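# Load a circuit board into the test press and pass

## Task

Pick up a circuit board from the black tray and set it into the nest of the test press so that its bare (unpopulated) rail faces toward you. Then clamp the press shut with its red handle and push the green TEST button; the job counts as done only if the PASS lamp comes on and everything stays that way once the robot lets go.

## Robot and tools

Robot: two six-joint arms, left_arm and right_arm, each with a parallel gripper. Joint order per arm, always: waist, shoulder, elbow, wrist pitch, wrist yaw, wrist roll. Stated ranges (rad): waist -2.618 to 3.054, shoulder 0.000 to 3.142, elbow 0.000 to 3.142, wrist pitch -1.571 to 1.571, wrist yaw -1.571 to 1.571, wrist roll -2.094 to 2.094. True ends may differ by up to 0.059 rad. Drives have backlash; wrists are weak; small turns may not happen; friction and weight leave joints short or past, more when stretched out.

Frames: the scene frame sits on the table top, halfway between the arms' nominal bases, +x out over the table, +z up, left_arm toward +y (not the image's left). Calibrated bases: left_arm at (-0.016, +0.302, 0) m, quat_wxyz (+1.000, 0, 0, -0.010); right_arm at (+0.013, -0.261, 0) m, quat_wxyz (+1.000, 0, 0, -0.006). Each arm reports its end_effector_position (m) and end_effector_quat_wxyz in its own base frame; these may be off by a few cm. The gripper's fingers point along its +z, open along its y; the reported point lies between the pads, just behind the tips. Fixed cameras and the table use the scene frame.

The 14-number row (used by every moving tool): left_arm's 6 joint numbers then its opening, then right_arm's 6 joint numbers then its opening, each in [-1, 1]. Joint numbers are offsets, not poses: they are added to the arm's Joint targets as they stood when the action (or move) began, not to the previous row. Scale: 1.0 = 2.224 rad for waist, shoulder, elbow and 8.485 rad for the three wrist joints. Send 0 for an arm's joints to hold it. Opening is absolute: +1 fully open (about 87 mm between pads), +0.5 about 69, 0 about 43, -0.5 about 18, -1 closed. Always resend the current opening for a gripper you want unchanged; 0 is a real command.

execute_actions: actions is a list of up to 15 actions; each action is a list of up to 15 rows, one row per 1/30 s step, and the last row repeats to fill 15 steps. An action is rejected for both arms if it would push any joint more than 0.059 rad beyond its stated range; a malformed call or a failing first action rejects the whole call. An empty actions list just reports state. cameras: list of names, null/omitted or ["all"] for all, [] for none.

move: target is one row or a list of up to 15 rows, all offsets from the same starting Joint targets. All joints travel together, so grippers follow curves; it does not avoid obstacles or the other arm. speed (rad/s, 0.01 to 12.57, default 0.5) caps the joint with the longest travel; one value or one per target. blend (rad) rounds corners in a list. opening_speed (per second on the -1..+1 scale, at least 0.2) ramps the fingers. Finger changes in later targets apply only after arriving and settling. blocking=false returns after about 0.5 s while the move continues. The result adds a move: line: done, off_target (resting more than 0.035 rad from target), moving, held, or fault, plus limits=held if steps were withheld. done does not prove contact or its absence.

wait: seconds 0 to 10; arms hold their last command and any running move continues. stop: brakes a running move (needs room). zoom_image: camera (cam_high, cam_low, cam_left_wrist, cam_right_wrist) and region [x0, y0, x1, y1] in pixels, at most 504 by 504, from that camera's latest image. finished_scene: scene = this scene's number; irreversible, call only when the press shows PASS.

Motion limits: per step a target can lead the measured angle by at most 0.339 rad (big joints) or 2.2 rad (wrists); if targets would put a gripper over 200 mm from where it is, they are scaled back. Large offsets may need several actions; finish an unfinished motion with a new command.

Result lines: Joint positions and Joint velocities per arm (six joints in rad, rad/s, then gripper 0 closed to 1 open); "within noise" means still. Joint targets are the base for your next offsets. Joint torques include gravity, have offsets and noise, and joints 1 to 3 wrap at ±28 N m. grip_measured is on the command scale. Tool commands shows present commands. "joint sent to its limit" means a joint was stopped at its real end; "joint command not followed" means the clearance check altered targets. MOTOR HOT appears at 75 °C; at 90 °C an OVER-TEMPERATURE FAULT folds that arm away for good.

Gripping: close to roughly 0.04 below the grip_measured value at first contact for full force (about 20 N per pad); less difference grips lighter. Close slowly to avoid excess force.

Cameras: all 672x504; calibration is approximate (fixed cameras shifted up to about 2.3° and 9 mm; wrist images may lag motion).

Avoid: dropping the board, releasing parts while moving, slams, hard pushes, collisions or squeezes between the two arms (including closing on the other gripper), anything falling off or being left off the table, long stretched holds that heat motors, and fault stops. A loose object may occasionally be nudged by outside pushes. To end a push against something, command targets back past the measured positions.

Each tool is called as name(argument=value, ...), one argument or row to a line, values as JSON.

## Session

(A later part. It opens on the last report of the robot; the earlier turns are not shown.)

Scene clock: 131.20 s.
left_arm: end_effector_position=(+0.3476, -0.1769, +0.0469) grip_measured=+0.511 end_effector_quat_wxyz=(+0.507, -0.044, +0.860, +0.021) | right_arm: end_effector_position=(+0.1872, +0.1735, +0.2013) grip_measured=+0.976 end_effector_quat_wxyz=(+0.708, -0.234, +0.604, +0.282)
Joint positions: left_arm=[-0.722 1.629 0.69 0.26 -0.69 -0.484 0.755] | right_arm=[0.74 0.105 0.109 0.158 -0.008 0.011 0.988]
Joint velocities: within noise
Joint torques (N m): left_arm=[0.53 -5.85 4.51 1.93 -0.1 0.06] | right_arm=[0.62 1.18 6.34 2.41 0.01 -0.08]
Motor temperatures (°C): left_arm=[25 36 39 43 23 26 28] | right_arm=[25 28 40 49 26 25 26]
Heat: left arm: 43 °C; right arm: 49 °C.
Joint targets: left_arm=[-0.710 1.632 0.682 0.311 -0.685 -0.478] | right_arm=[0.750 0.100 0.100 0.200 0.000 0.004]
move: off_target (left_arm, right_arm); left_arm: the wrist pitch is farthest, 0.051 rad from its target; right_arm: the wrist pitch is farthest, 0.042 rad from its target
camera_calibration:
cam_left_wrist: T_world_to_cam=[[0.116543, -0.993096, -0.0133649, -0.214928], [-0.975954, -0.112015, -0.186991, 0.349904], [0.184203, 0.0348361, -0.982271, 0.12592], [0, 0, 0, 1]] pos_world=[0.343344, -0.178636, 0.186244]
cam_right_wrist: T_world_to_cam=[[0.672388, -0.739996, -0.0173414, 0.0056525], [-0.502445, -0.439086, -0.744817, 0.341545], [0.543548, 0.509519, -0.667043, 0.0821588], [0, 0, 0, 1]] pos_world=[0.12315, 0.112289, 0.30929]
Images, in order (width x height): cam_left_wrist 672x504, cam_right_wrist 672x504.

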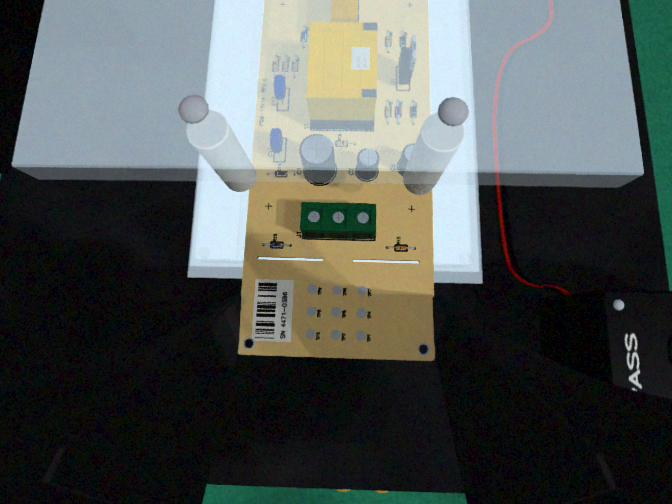

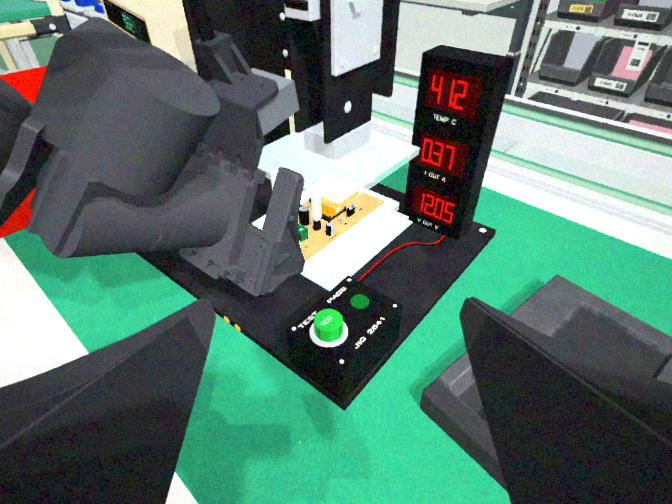

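zoom_image(
  camera="cam_left_wrist",
  region=[425, 235, 495, 290],
)

zoom_image(
  camera="cam_left_wrist",
  region=[180, 235, 250, 290],
)

zoom_image(
  camera="cam_right_wrist",
  region=[280, 240, 350, 300],
)

zoom_image(
  camera="cam_right_wrist",
  region=[370, 180, 430, 230],
)

Scaled by 7.200 from the camera's 672x504 image, which has a finer 960x720 frame.

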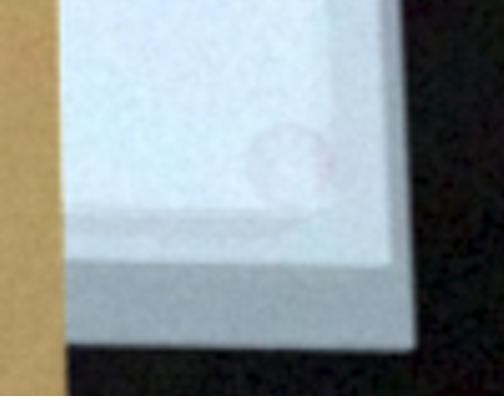

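Scaled by 7.200 from the camera's 672x504 image, which has a finer 960x720 frame.

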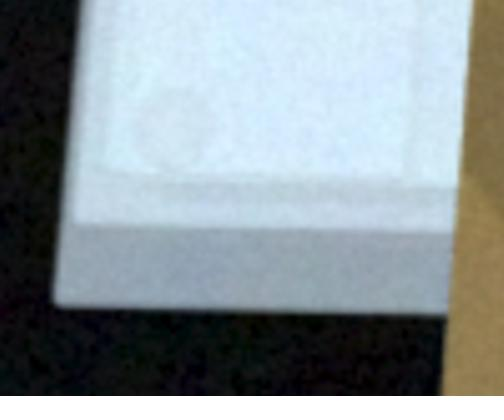

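Scaled by 7.200 from the camera's 672x504 image, which has a finer 960x720 frame.

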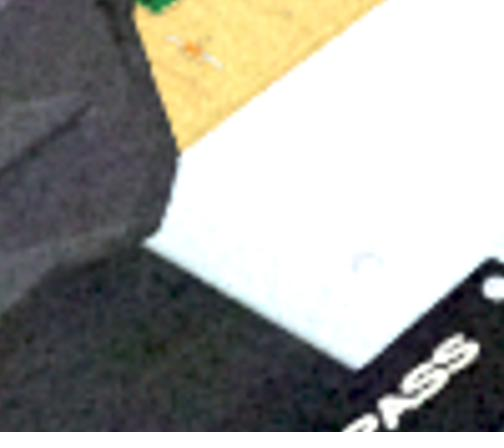

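Scaled by 8.400 from the camera's 672x504 image, which has a finer 960x720 frame.

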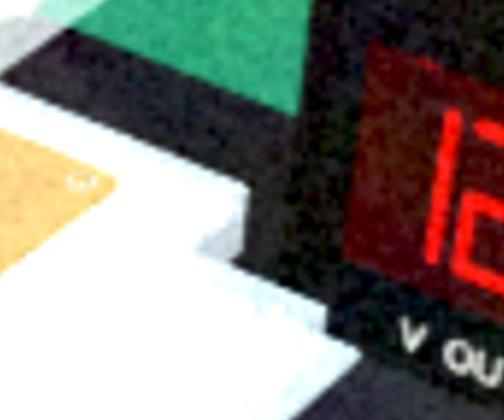

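move(
  target=[-0.0108,-0.0157,-0.0009,-0.0104,-0.0040,-0.0014,0.4,0,0,0,0,0,0,1],
  speed=0.04,
  cameras=["cam_left_wrist","cam_right_wrist"],
)

zoom_image(
  camera="cam_left_wrist",
  region=[190, 0, 310, 120],
)

zoom_image(
  camera="cam_left_wrist",
  region=[190, 80, 490, 305],
)

zoom_image(
  camera="cam_left_wrist",
  region=[380, 0, 500, 120],
)

zoom_image(
  camera="cam_right_wrist",
  region=[370, 180, 430, 230],
)

Scene clock: 139.80 s.
left_arm: end_effector_position=(+0.3466, -0.1768, +0.0472) grip_measured=+0.511 end_effector_quat_wxyz=(+0.509, -0.044, +0.859, +0.025) | right_arm: end_effector_position=(+0.1872, +0.1735, +0.2014) grip_measured=+0.976 end_effector_quat_wxyz=(+0.708, -0.234, +0.604, +0.282)
Joint positions: left_arm=[-0.728 1.629 0.69 0.257 -0.702 -0.484 0.755] | right_arm=[0.74 0.105 0.109 0.159 -0.008 0.011 0.988]
Joint velocities: within noise
Joint torques (N m): left_arm=[-0.9 -9.07 4.33 1.17 -0.34 -0.08] | right_arm=[0.62 1.18 6.34 2.41 0.01 -0.08]
Motor temperatures (°C): left_arm=[25 36 39 45 23 26 28] | right_arm=[25 28 40 49 26 25 26]
Heat: left arm: 45 °C; right arm: 49 °C.
Joint targets: left_arm=[-0.734 1.597 0.680 0.223 -0.719 -0.490] | right_arm=[0.750 0.100 0.100 0.201 0.000 0.004]
move: off_target (right_arm); right_arm: the wrist pitch is farthest, 0.041 rad from its target
camera_calibration:
cam_left_wrist: T_world_to_cam=[[0.119945, -0.992563, -0.0207888, -0.21542], [-0.975052, -0.113838, -0.190565, 0.348503], [0.186782, 0.0431275, -0.981454, 0.126859], [0, 0, 0, 1]] pos_world=[0.341952, -0.179616, 0.186441]
cam_right_wrist: T_world_to_cam=[[0.672427, -0.739961, -0.0173084, 0.00570256], [-0.502181, -0.43892, -0.745093, 0.341604], [0.543743, 0.509713, -0.666736, 0.0821396], [0, 0, 0, 1]] pos_world=[0.12305, 0.112289, 0.309391]
Images, in order (width x height): cam_left_wrist 672x504, cam_right_wrist 672x504.

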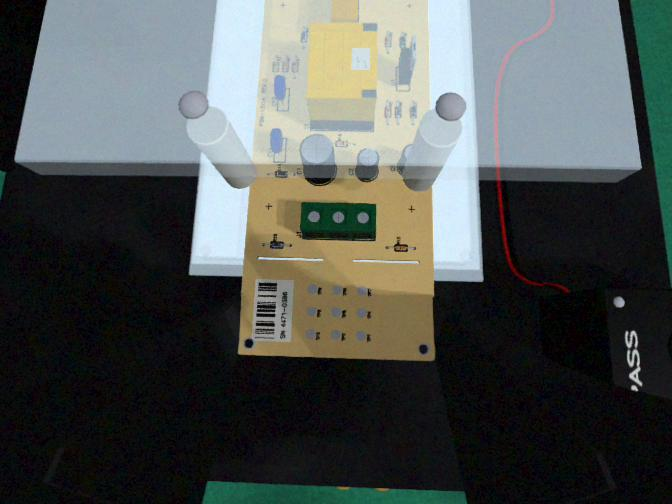

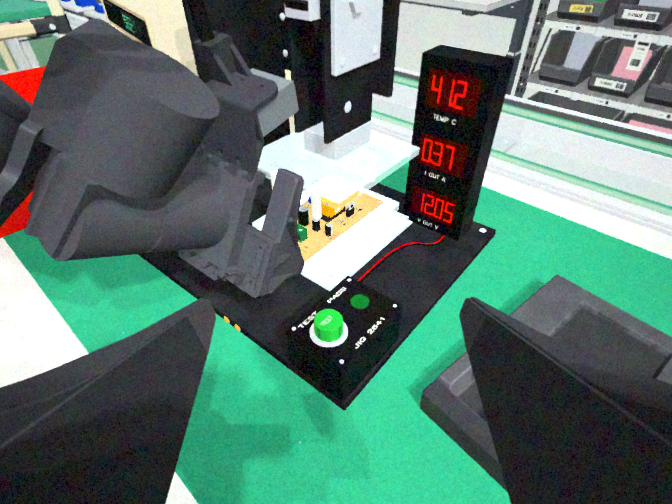

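Scaled by 4.200 from the camera's 672x504 image, which has a finer 960x720 frame.

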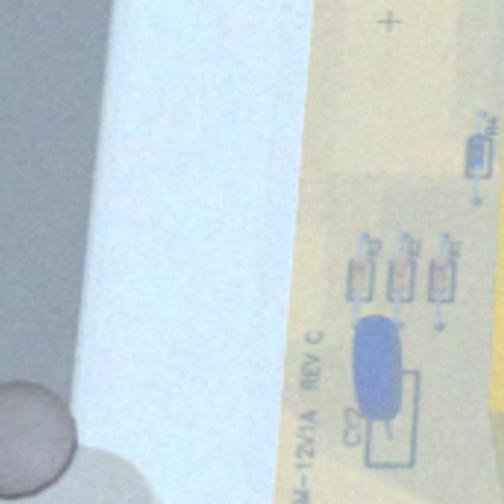

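Scaled by 1.680 from the camera's 672x504 image, which has a finer 960x720 frame.

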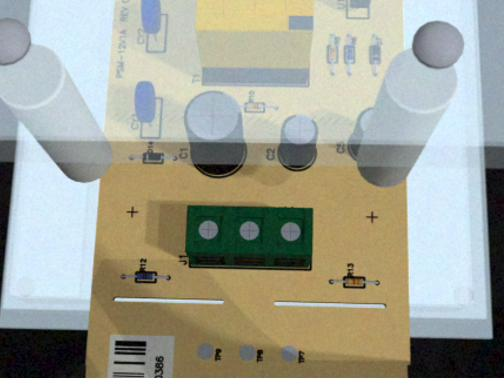

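Scaled by 4.200 from the camera's 672x504 image, which has a finer 960x720 frame.

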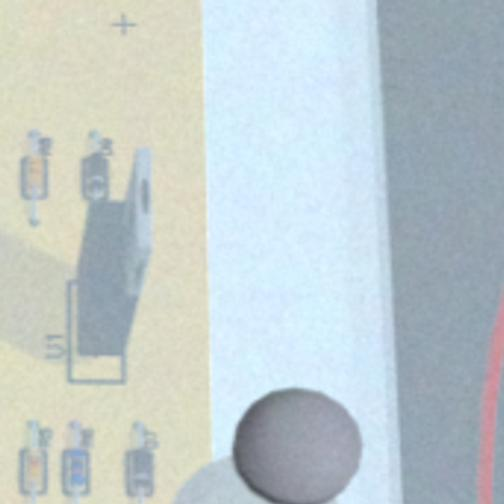

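Scaled by 8.400 from the camera's 672x504 image, which has a finer 960x720 frame.

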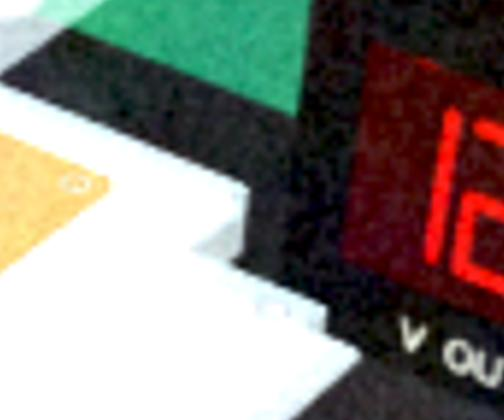

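move(
  target=[0,-0.0022,-0.0045,0,0,0,0.4,0,0,0,0,0,0,1],
  speed=0.04,
  cameras=["cam_left_wrist","cam_right_wrist"],
)

zoom_image(
  camera="cam_left_wrist",
  region=[190, 0, 310, 120],
)

zoom_image(
  camera="cam_left_wrist",
  region=[190, 80, 490, 305],
)

zoom_image(
  camera="cam_right_wrist",
  region=[370, 180, 430, 230],
)

Scene clock: 141.70 s.
left_arm: end_effector_position=(+0.3437, -0.1755, +0.0466) grip_measured=+0.511 end_effector_quat_wxyz=(+0.508, -0.042, +0.860, +0.026) | right_arm: end_effector_position=(+0.1872, +0.1735, +0.2014) grip_measured=+0.976 end_effector_quat_wxyz=(+0.708, -0.234, +0.604, +0.282)
Joint positions: left_arm=[-0.731 1.619 0.679 0.255 -0.703 -0.484 0.755] | right_arm=[0.74 0.105 0.109 0.159 -0.008 0.011 0.988]
Joint velocities: within noise
Joint torques (N m): left_arm=[-0.84 -8.61 4.33 1.17 -0.32 -0.07] | right_arm=[0.62 1.18 6.32 2.41 0.01 -0.08]
Motor temperatures (°C): left_arm=[25 36 39 44 23 26 28] | right_arm=[25 28 40 49 26 25 26]
Heat: left arm: 44 °C; right arm: 49 °C.
Joint targets: left_arm=[-0.734 1.592 0.670 0.223 -0.719 -0.490] | right_arm=[0.750 0.100 0.100 0.201 0.000 0.004]
move: off_target (right_arm); right_arm: the wrist pitch is farthest, 0.042 rad from its target
camera_calibration:
cam_left_wrist: T_world_to_cam=[[0.117707, -0.992761, -0.0238806, -0.21292], [-0.975683, -0.111138, -0.18892, 0.346342], [0.184898, 0.045537, -0.981702, 0.127832], [0, 0, 0, 1]] pos_world=[0.339346, -0.178709, 0.185839]
cam_right_wrist: T_world_to_cam=[[0.672427, -0.739961, -0.0173084, 0.00570256], [-0.502181, -0.43892, -0.745093, 0.341604], [0.543743, 0.509713, -0.666736, 0.0821396], [0, 0, 0, 1]] pos_world=[0.12305, 0.112289, 0.309391]
Images, in order (width x height): cam_left_wrist 672x504, cam_right_wrist 672x504.

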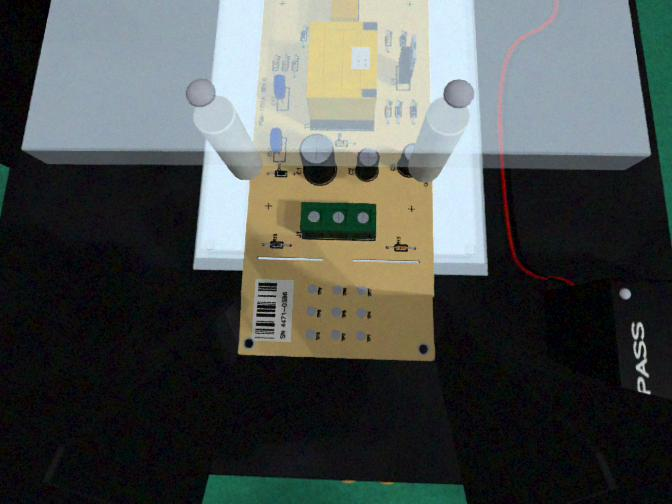

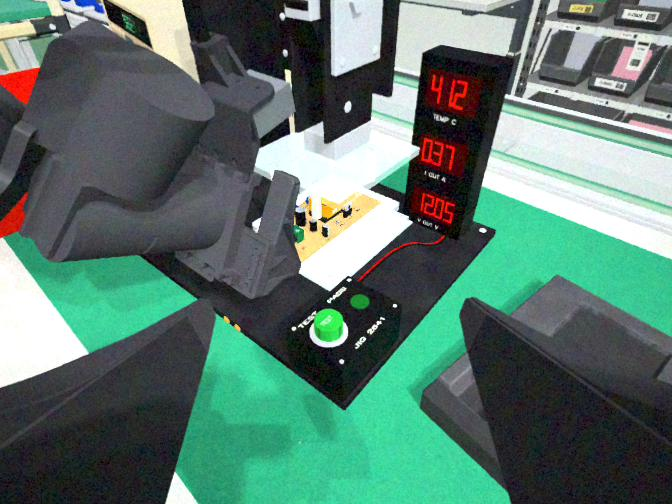

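Scaled by 4.200 from the camera's 672x504 image, which has a finer 960x720 frame.

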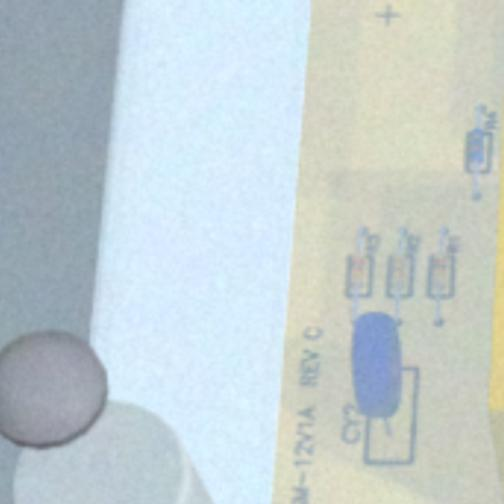

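Scaled by 1.680 from the camera's 672x504 image, which has a finer 960x720 frame.

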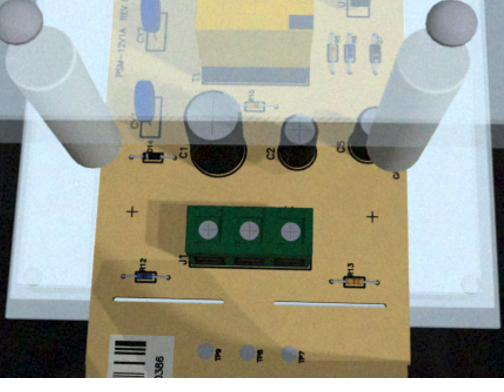

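Scaled by 8.400 from the camera's 672x504 image, which has a finer 960x720 frame.

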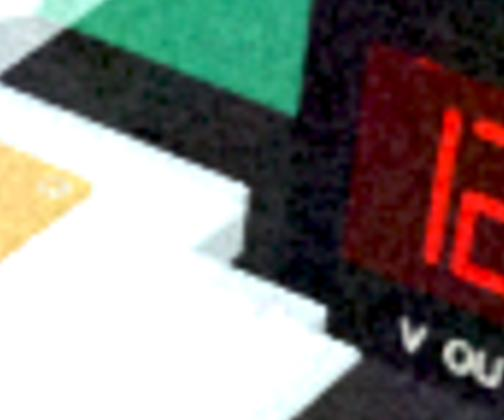

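zoom_image(
  camera="cam_right_wrist",
  region=[300, 215, 350, 265],
)

zoom_image(
  camera="cam_right_wrist",
  region=[350, 185, 410, 235],
)

zoom_image(
  camera="cam_high",
  region=[300, 270, 420, 360],
)

zoom_image(
  camera="cam_left_wrist",
  region=[190, 180, 250, 230],
)

zoom_image(
  camera="cam_left_wrist",
  region=[430, 180, 490, 230],
)

Scaled by 10.080 from the camera's 672x504 image, which has a finer 960x720 frame.

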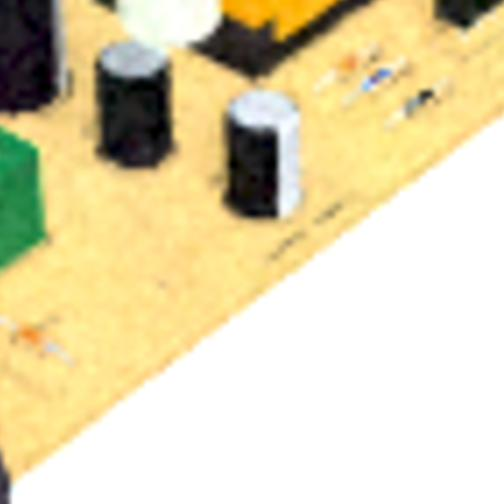

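Scaled by 8.400 from the camera's 672x504 image, which has a finer 960x720 frame.

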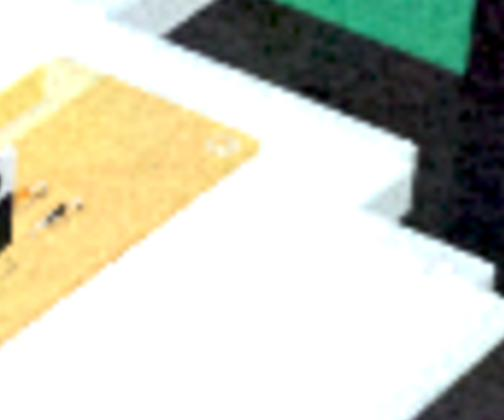

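This scene's latest camera images include none from cam_high. They are from: cam_left_wrist, cam_right_wrist. cam_high's image comes with the result of a call that names it in "cameras".

Scaled by 8.400 from the camera's 672x504 image, which has a finer 960x720 frame.

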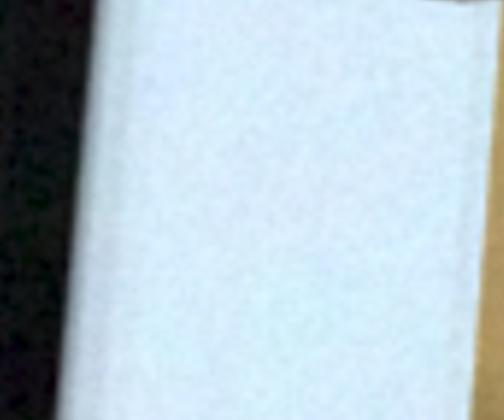

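Scaled by 8.400 from the camera's 672x504 image, which has a finer 960x720 frame.

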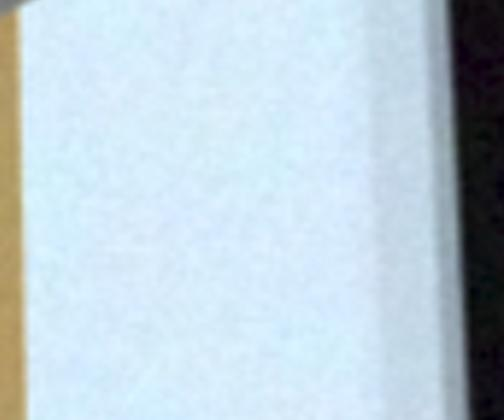

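zoom_image(
  camera="cam_left_wrist",
  region=[400, 0, 500, 80],
)

zoom_image(
  camera="cam_left_wrist",
  region=[200, 0, 300, 80],
)

zoom_image(
  camera="cam_left_wrist",
  region=[225, 170, 275, 280],
)

zoom_image(
  camera="cam_left_wrist",
  region=[415, 170, 465, 280],
)

Scaled by 5.040 from the camera's 672x504 image, which has a finer 960x720 frame.

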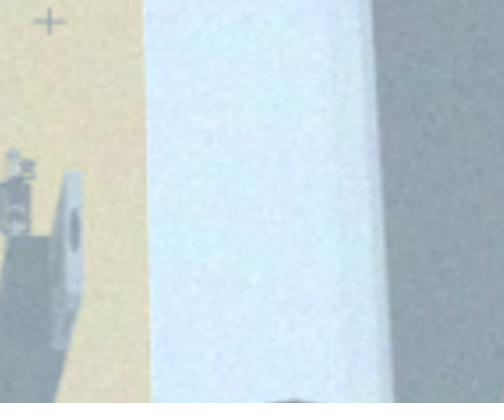

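Scaled by 5.040 from the camera's 672x504 image, which has a finer 960x720 frame.

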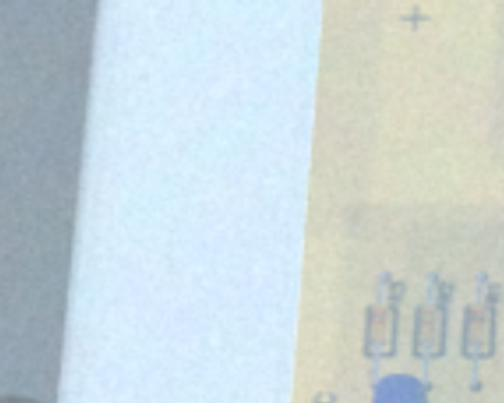

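Scaled by 4.582 from the camera's 672x504 image, which has a finer 960x720 frame.

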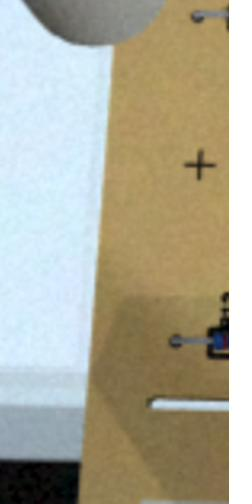

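Scaled by 4.582 from the camera's 672x504 image, which has a finer 960x720 frame.

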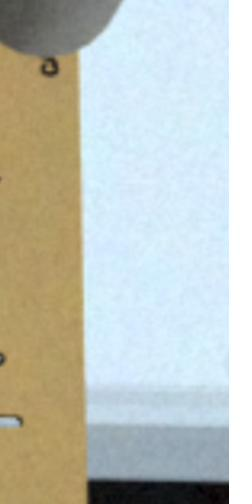

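move(
  target=[0,0.0189,0,0,0,0,0.4,0,0,0,0,0,0,1],
  speed=0.04,
  cameras=["cam_left_wrist","cam_right_wrist"],
)

zoom_image(
  camera="cam_left_wrist",
  region=[200, 0, 300, 80],
)

zoom_image(
  camera="cam_left_wrist",
  region=[190, 80, 490, 305],
)

zoom_image(
  camera="cam_right_wrist",
  region=[370, 180, 430, 230],
)

Scene clock: 153.30 s.
left_arm: end_effector_position=(+0.3433, -0.1747, +0.0435) grip_measured=+0.511 end_effector_quat_wxyz=(+0.506, -0.041, +0.861, +0.030) | right_arm: end_effector_position=(+0.1872, +0.1735, +0.2014) grip_measured=+0.976 end_effector_quat_wxyz=(+0.708, -0.234, +0.604, +0.282)
Joint positions: left_arm=[-0.731 1.629 0.679 0.255 -0.706 -0.484 0.755] | right_arm=[0.74 0.105 0.109 0.159 -0.008 0.011 0.988]
Joint velocities: within noise
Joint torques (N m): left_arm=[-0.76 -5.57 4.26 1.18 -0.29 -0.08] | right_arm=[0.62 1.18 6.34 2.41 0.01 -0.08]
Motor temperatures (°C): left_arm=[25 37 39 42 23 26 28] | right_arm=[25 28 40 50 26 25 26]
Heat: left arm: 42 °C; right arm: 50 °C.
Joint targets: left_arm=[-0.734 1.634 0.670 0.223 -0.719 -0.490] | right_arm=[0.750 0.100 0.100 0.201 0.000 0.004]
move: off_target (right_arm); right_arm: the wrist pitch is farthest, 0.042 rad from its target
camera_calibration:
cam_left_wrist: T_world_to_cam=[[0.119474, -0.992341, -0.031395, -0.212385], [-0.976574, -0.111758, -0.183882, 0.34548], [0.178965, 0.0526287, -0.982447, 0.128126], [0, 0, 0, 1]] pos_world=[0.339831, -0.178891, 0.182736]
cam_right_wrist: T_world_to_cam=[[0.672427, -0.739961, -0.0173084, 0.00570256], [-0.502181, -0.43892, -0.745093, 0.341604], [0.543743, 0.509713, -0.666736, 0.0821396], [0, 0, 0, 1]] pos_world=[0.12305, 0.112289, 0.309391]
Images, in order (width x height): cam_left_wrist 672x504, cam_right_wrist 672x504.

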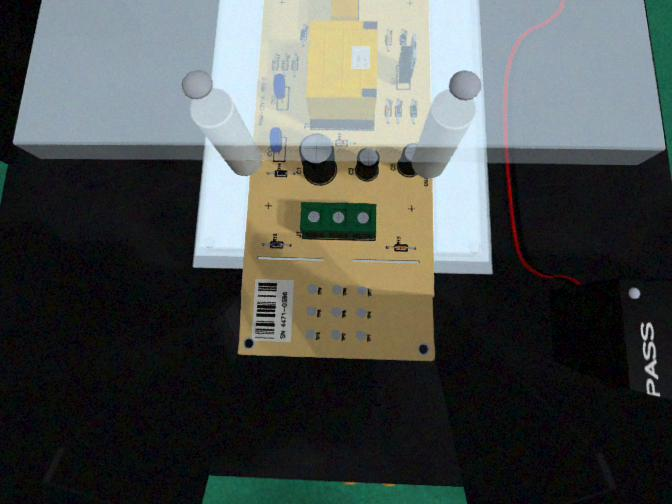

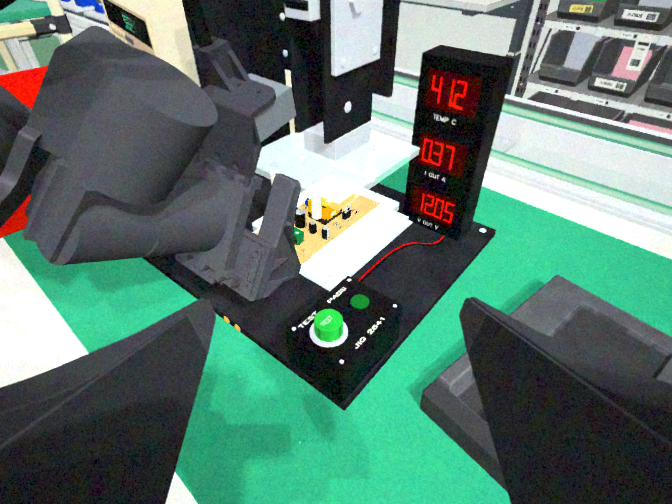

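Scaled by 5.040 from the camera's 672x504 image, which has a finer 960x720 frame.

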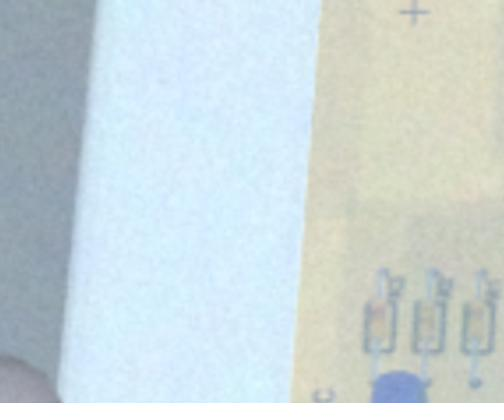

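Scaled by 1.680 from the camera's 672x504 image, which has a finer 960x720 frame.

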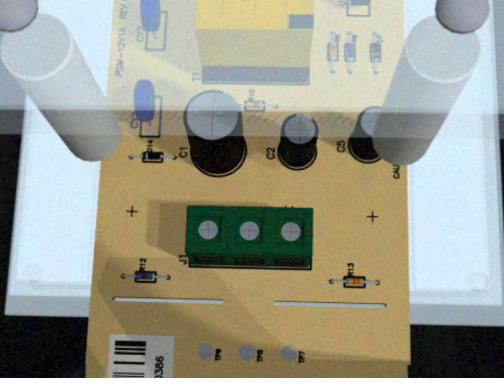

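Scaled by 8.400 from the camera's 672x504 image, which has a finer 960x720 frame.

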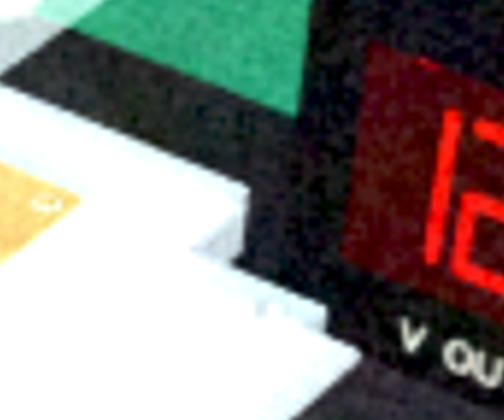

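move(
  target=[0,0.0036,0,0,0,0,0.4,0,0,0,0,0,0,1],
  speed=0.04,
  cameras=["cam_left_wrist","cam_right_wrist"],
)

zoom_image(
  camera="cam_left_wrist",
  region=[200, 0, 300, 80],
)

zoom_image(
  camera="cam_left_wrist",
  region=[190, 180, 490, 405],
)

zoom_image(
  camera="cam_right_wrist",
  region=[370, 180, 430, 230],
)

Scene clock: 155.17 s.
left_arm: end_effector_position=(+0.3433, -0.1745, +0.0431) grip_measured=+0.511 end_effector_quat_wxyz=(+0.505, -0.042, +0.861, +0.030) | right_arm: end_effector_position=(+0.1872, +0.1735, +0.2014) grip_measured=+0.976 end_effector_quat_wxyz=(+0.708, -0.234, +0.604, +0.282)
Joint positions: left_arm=[-0.731 1.63 0.679 0.255 -0.707 -0.486 0.755] | right_arm=[0.74 0.105 0.109 0.159 -0.008 0.011 0.988]
Joint velocities: within noise
Joint torques (N m): left_arm=[-0.81 -5.03 4.34 1.19 -0.28 -0.06] | right_arm=[0.62 1.18 6.35 2.41 0.01 -0.08]
Motor temperatures (°C): left_arm=[25 37 39 42 23 26 28] | right_arm=[25 28 40 50 26 25 26]
Heat: left arm: 42 °C; right arm: 50 °C.
Joint targets: left_arm=[-0.734 1.642 0.670 0.223 -0.719 -0.490] | right_arm=[0.750 0.100 0.100 0.201 0.000 0.004]
move: off_target (right_arm); right_arm: the wrist pitch is farthest, 0.042 rad from its target
camera_calibration:
cam_left_wrist: T_world_to_cam=[[0.121523, -0.992087, -0.031556, -0.21282], [-0.976397, -0.113761, -0.183598, 0.344959], [0.178555, 0.0531225, -0.982495, 0.127958], [0, 0, 0, 1]] pos_world=[0.339832, -0.178691, 0.182336]
cam_right_wrist: T_world_to_cam=[[0.672427, -0.739961, -0.0173084, 0.00570256], [-0.502181, -0.43892, -0.745093, 0.341604], [0.543743, 0.509713, -0.666736, 0.0821396], [0, 0, 0, 1]] pos_world=[0.12305, 0.112289, 0.309391]
Images, in order (width x height): cam_left_wrist 672x504, cam_right_wrist 672x504.

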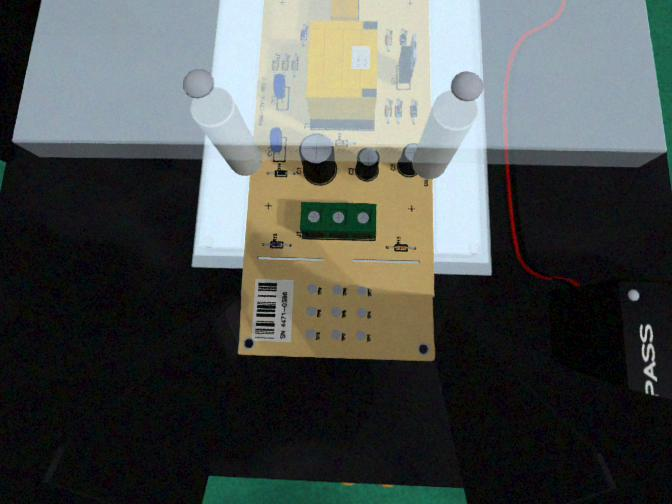

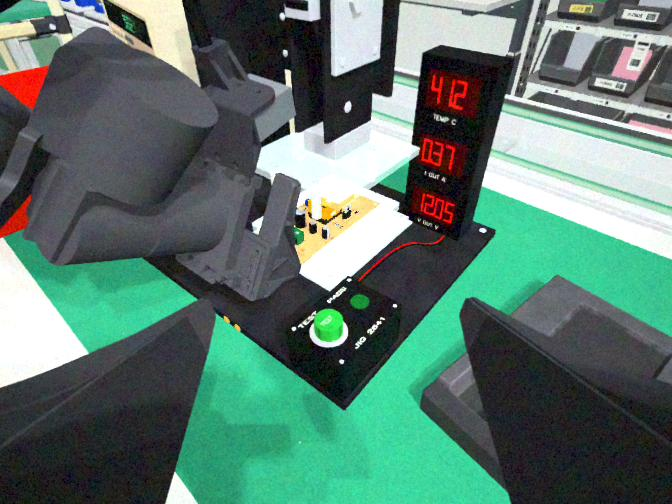

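Scaled by 5.040 from the camera's 672x504 image, which has a finer 960x720 frame.

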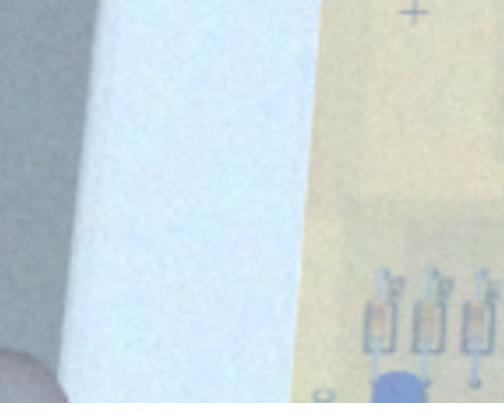

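Scaled by 1.680 from the camera's 672x504 image, which has a finer 960x720 frame.

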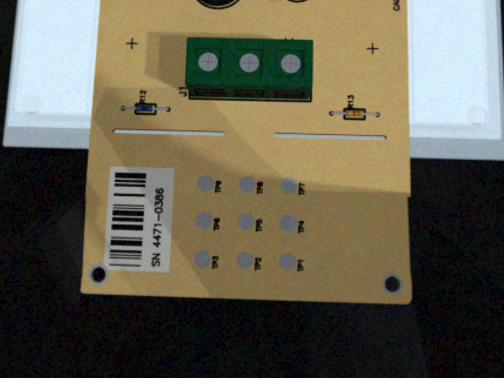

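Scaled by 8.400 from the camera's 672x504 image, which has a finer 960x720 frame.

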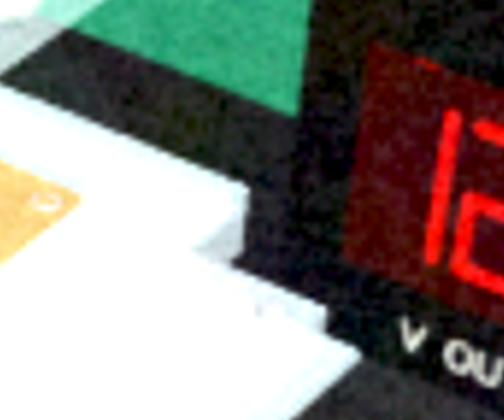

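move(
  target=[0,0,0,0,0,0,0.7,0,0,0,0,0,0,1],
  opening_speed=0.2,
  cameras=["cam_left_wrist","cam_right_wrist"],
)

zoom_image(
  camera="cam_left_wrist",
  region=[190, 80, 490, 305],
)

zoom_image(
  camera="cam_right_wrist",
  region=[345, 170, 425, 230],
)

zoom_image(
  camera="cam_right_wrist",
  region=[270, 170, 420, 290],
)

zoom_image(
  camera="cam_left_wrist",
  region=[225, 0, 465, 100],
)

Scene clock: 157.77 s.
left_arm: end_effector_position=(+0.3429, -0.1741, +0.0404) grip_measured=+0.700 end_effector_quat_wxyz=(+0.503, -0.041, +0.863, +0.032) | right_arm: end_effector_position=(+0.1872, +0.1735, +0.2014) grip_measured=+0.976 end_effector_quat_wxyz=(+0.708, -0.234, +0.604, +0.282)
Joint positions: left_arm=[-0.731 1.638 0.679 0.255 -0.707 -0.486 0.85] | right_arm=[0.74 0.105 0.109 0.159 -0.008 0.011 0.988]
Joint velocities: within noise
Joint torques (N m): left_arm=[-0.77 -5.89 4.26 1.16 -0.29 -0.07] | right_arm=[0.62 1.18 6.34 2.41 0.01 -0.08]
Motor temperatures (°C): left_arm=[25 37 38 42 23 26 28] | right_arm=[25 28 40 50 26 25 26]
Heat: left arm: 42 °C; right arm: 50 °C.
Joint targets: left_arm=[-0.734 1.642 0.670 0.223 -0.718 -0.490] | right_arm=[0.750 0.100 0.100 0.201 0.000 0.004]
move: off_target (right_arm); right_arm: the wrist pitch is farthest, 0.042 rad from its target
camera_calibration:
cam_left_wrist: T_world_to_cam=[[0.121497, -0.991904, -0.0369495, -0.212227], [-0.977391, -0.113064, -0.178674, 0.344385], [0.17305, 0.0578224, -0.983214, 0.128094], [0, 0, 0, 1]] pos_world=[0.340217, -0.178978, 0.179634]
cam_right_wrist: T_world_to_cam=[[0.672427, -0.739961, -0.0173084, 0.00570256], [-0.502181, -0.43892, -0.745093, 0.341604], [0.543743, 0.509713, -0.666736, 0.0821396], [0, 0, 0, 1]] pos_world=[0.12305, 0.112289, 0.309391]
Images, in order (width x height): cam_left_wrist 672x504, cam_right_wrist 672x504.

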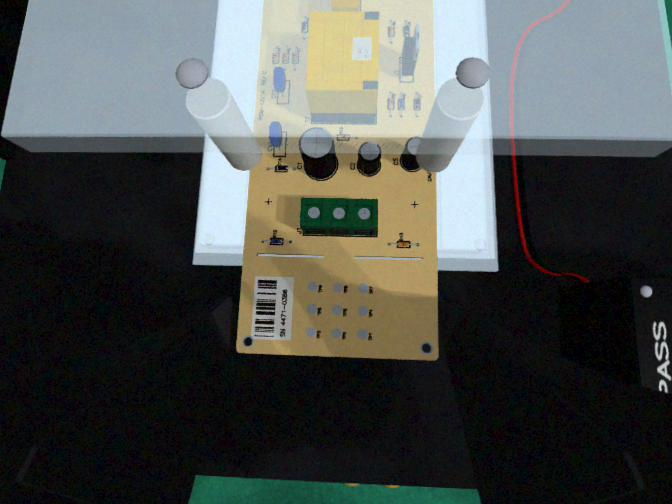

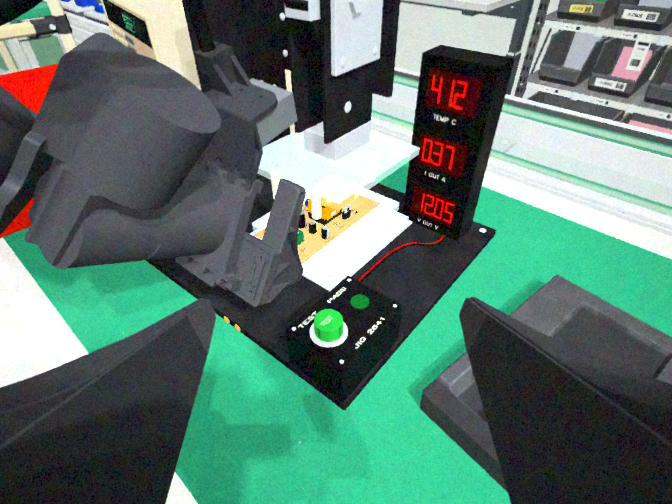

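Scaled by 1.680 from the camera's 672x504 image, which has a finer 960x720 frame.

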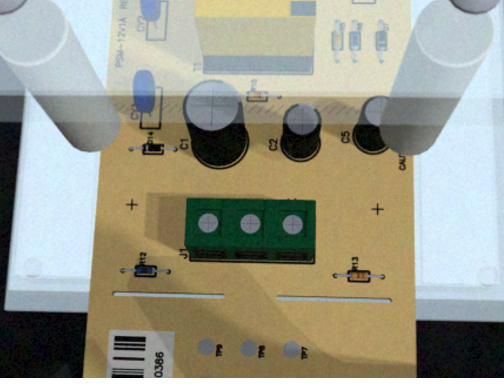

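Scaled by 6.300 from the camera's 672x504 image, which has a finer 960x720 frame.

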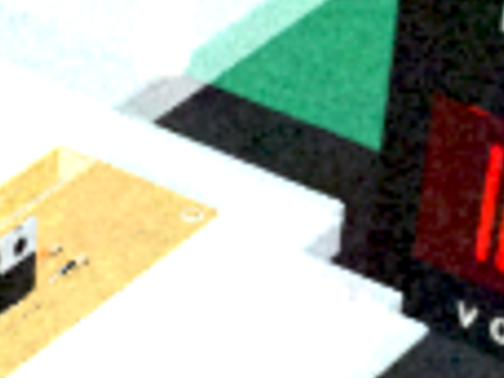

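Scaled by 3.360 from the camera's 672x504 image, which has a finer 960x720 frame.

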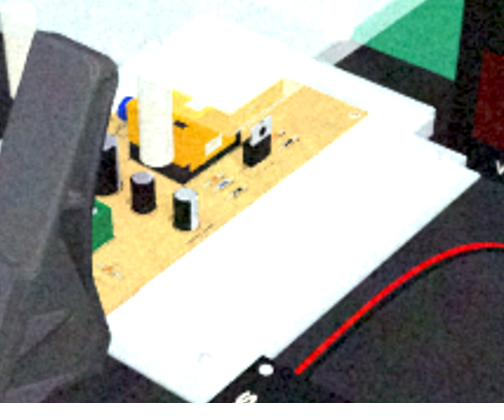

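Scaled by 2.100 from the camera's 672x504 image, which has a finer 960x720 frame.

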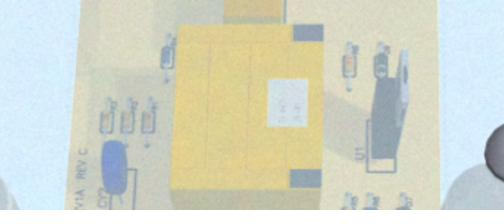

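zoom_image(
  camera="cam_left_wrist",
  region=[180, 0, 280, 60],
)

zoom_image(
  camera="cam_left_wrist",
  region=[410, 0, 510, 60],
)

zoom_image(
  camera="cam_left_wrist",
  region=[180, 220, 280, 280],
)

zoom_image(
  camera="cam_left_wrist",
  region=[410, 220, 510, 280],
)

Scaled by 5.040 from the camera's 672x504 image, which has a finer 960x720 frame.

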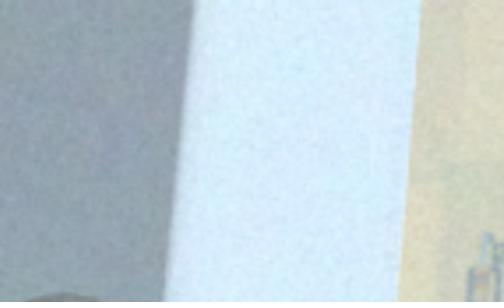

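Scaled by 5.040 from the camera's 672x504 image, which has a finer 960x720 frame.

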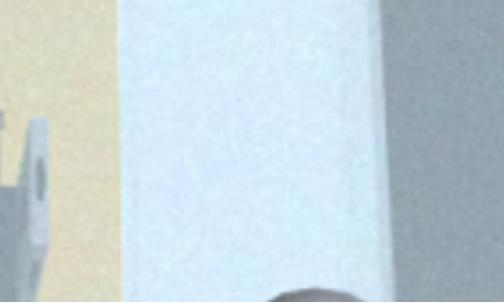

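Scaled by 5.040 from the camera's 672x504 image, which has a finer 960x720 frame.

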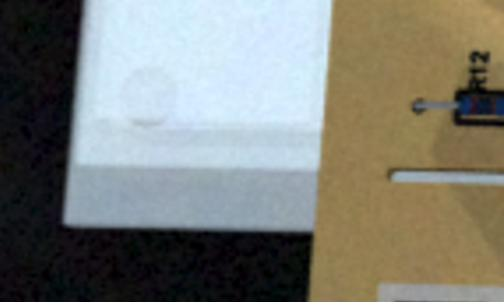

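Scaled by 5.040 from the camera's 672x504 image, which has a finer 960x720 frame.

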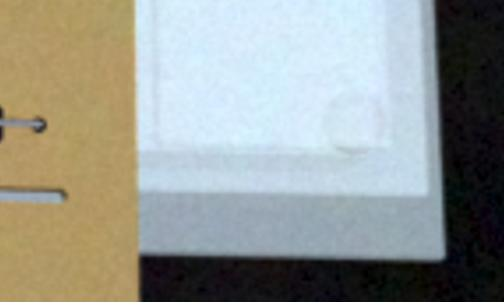

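zoom_image(
  camera="cam_left_wrist",
  region=[425, 150, 475, 220],
)

zoom_image(
  camera="cam_left_wrist",
  region=[425, 0, 475, 70],
)

zoom_image(
  camera="cam_left_wrist",
  region=[225, 170, 275, 240],
)

zoom_image(
  camera="cam_left_wrist",
  region=[235, 0, 285, 70],
)

Scaled by 7.200 from the camera's 672x504 image, which has a finer 960x720 frame.

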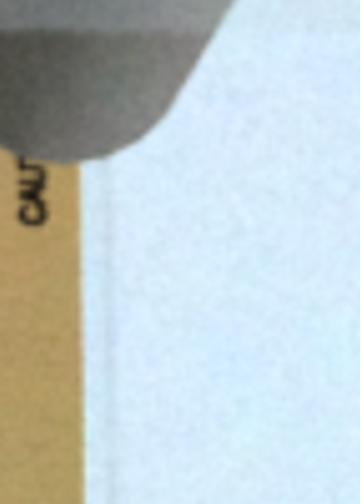

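Scaled by 7.200 from the camera's 672x504 image, which has a finer 960x720 frame.

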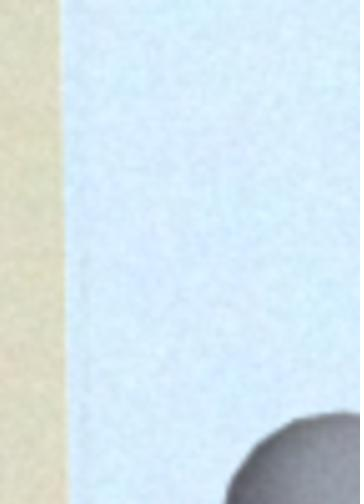

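Scaled by 7.200 from the camera's 672x504 image, which has a finer 960x720 frame.

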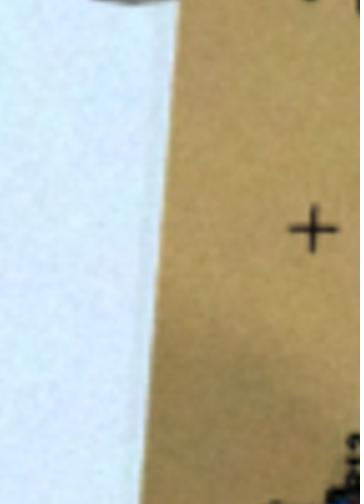

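Scaled by 7.200 from the camera's 672x504 image, which has a finer 960x720 frame.

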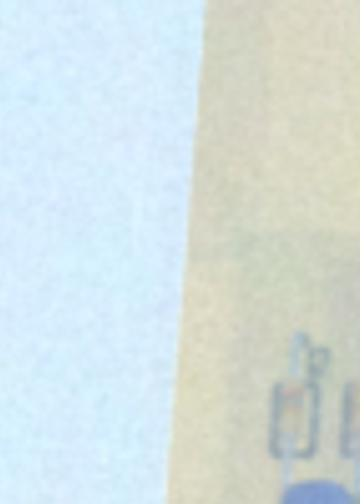

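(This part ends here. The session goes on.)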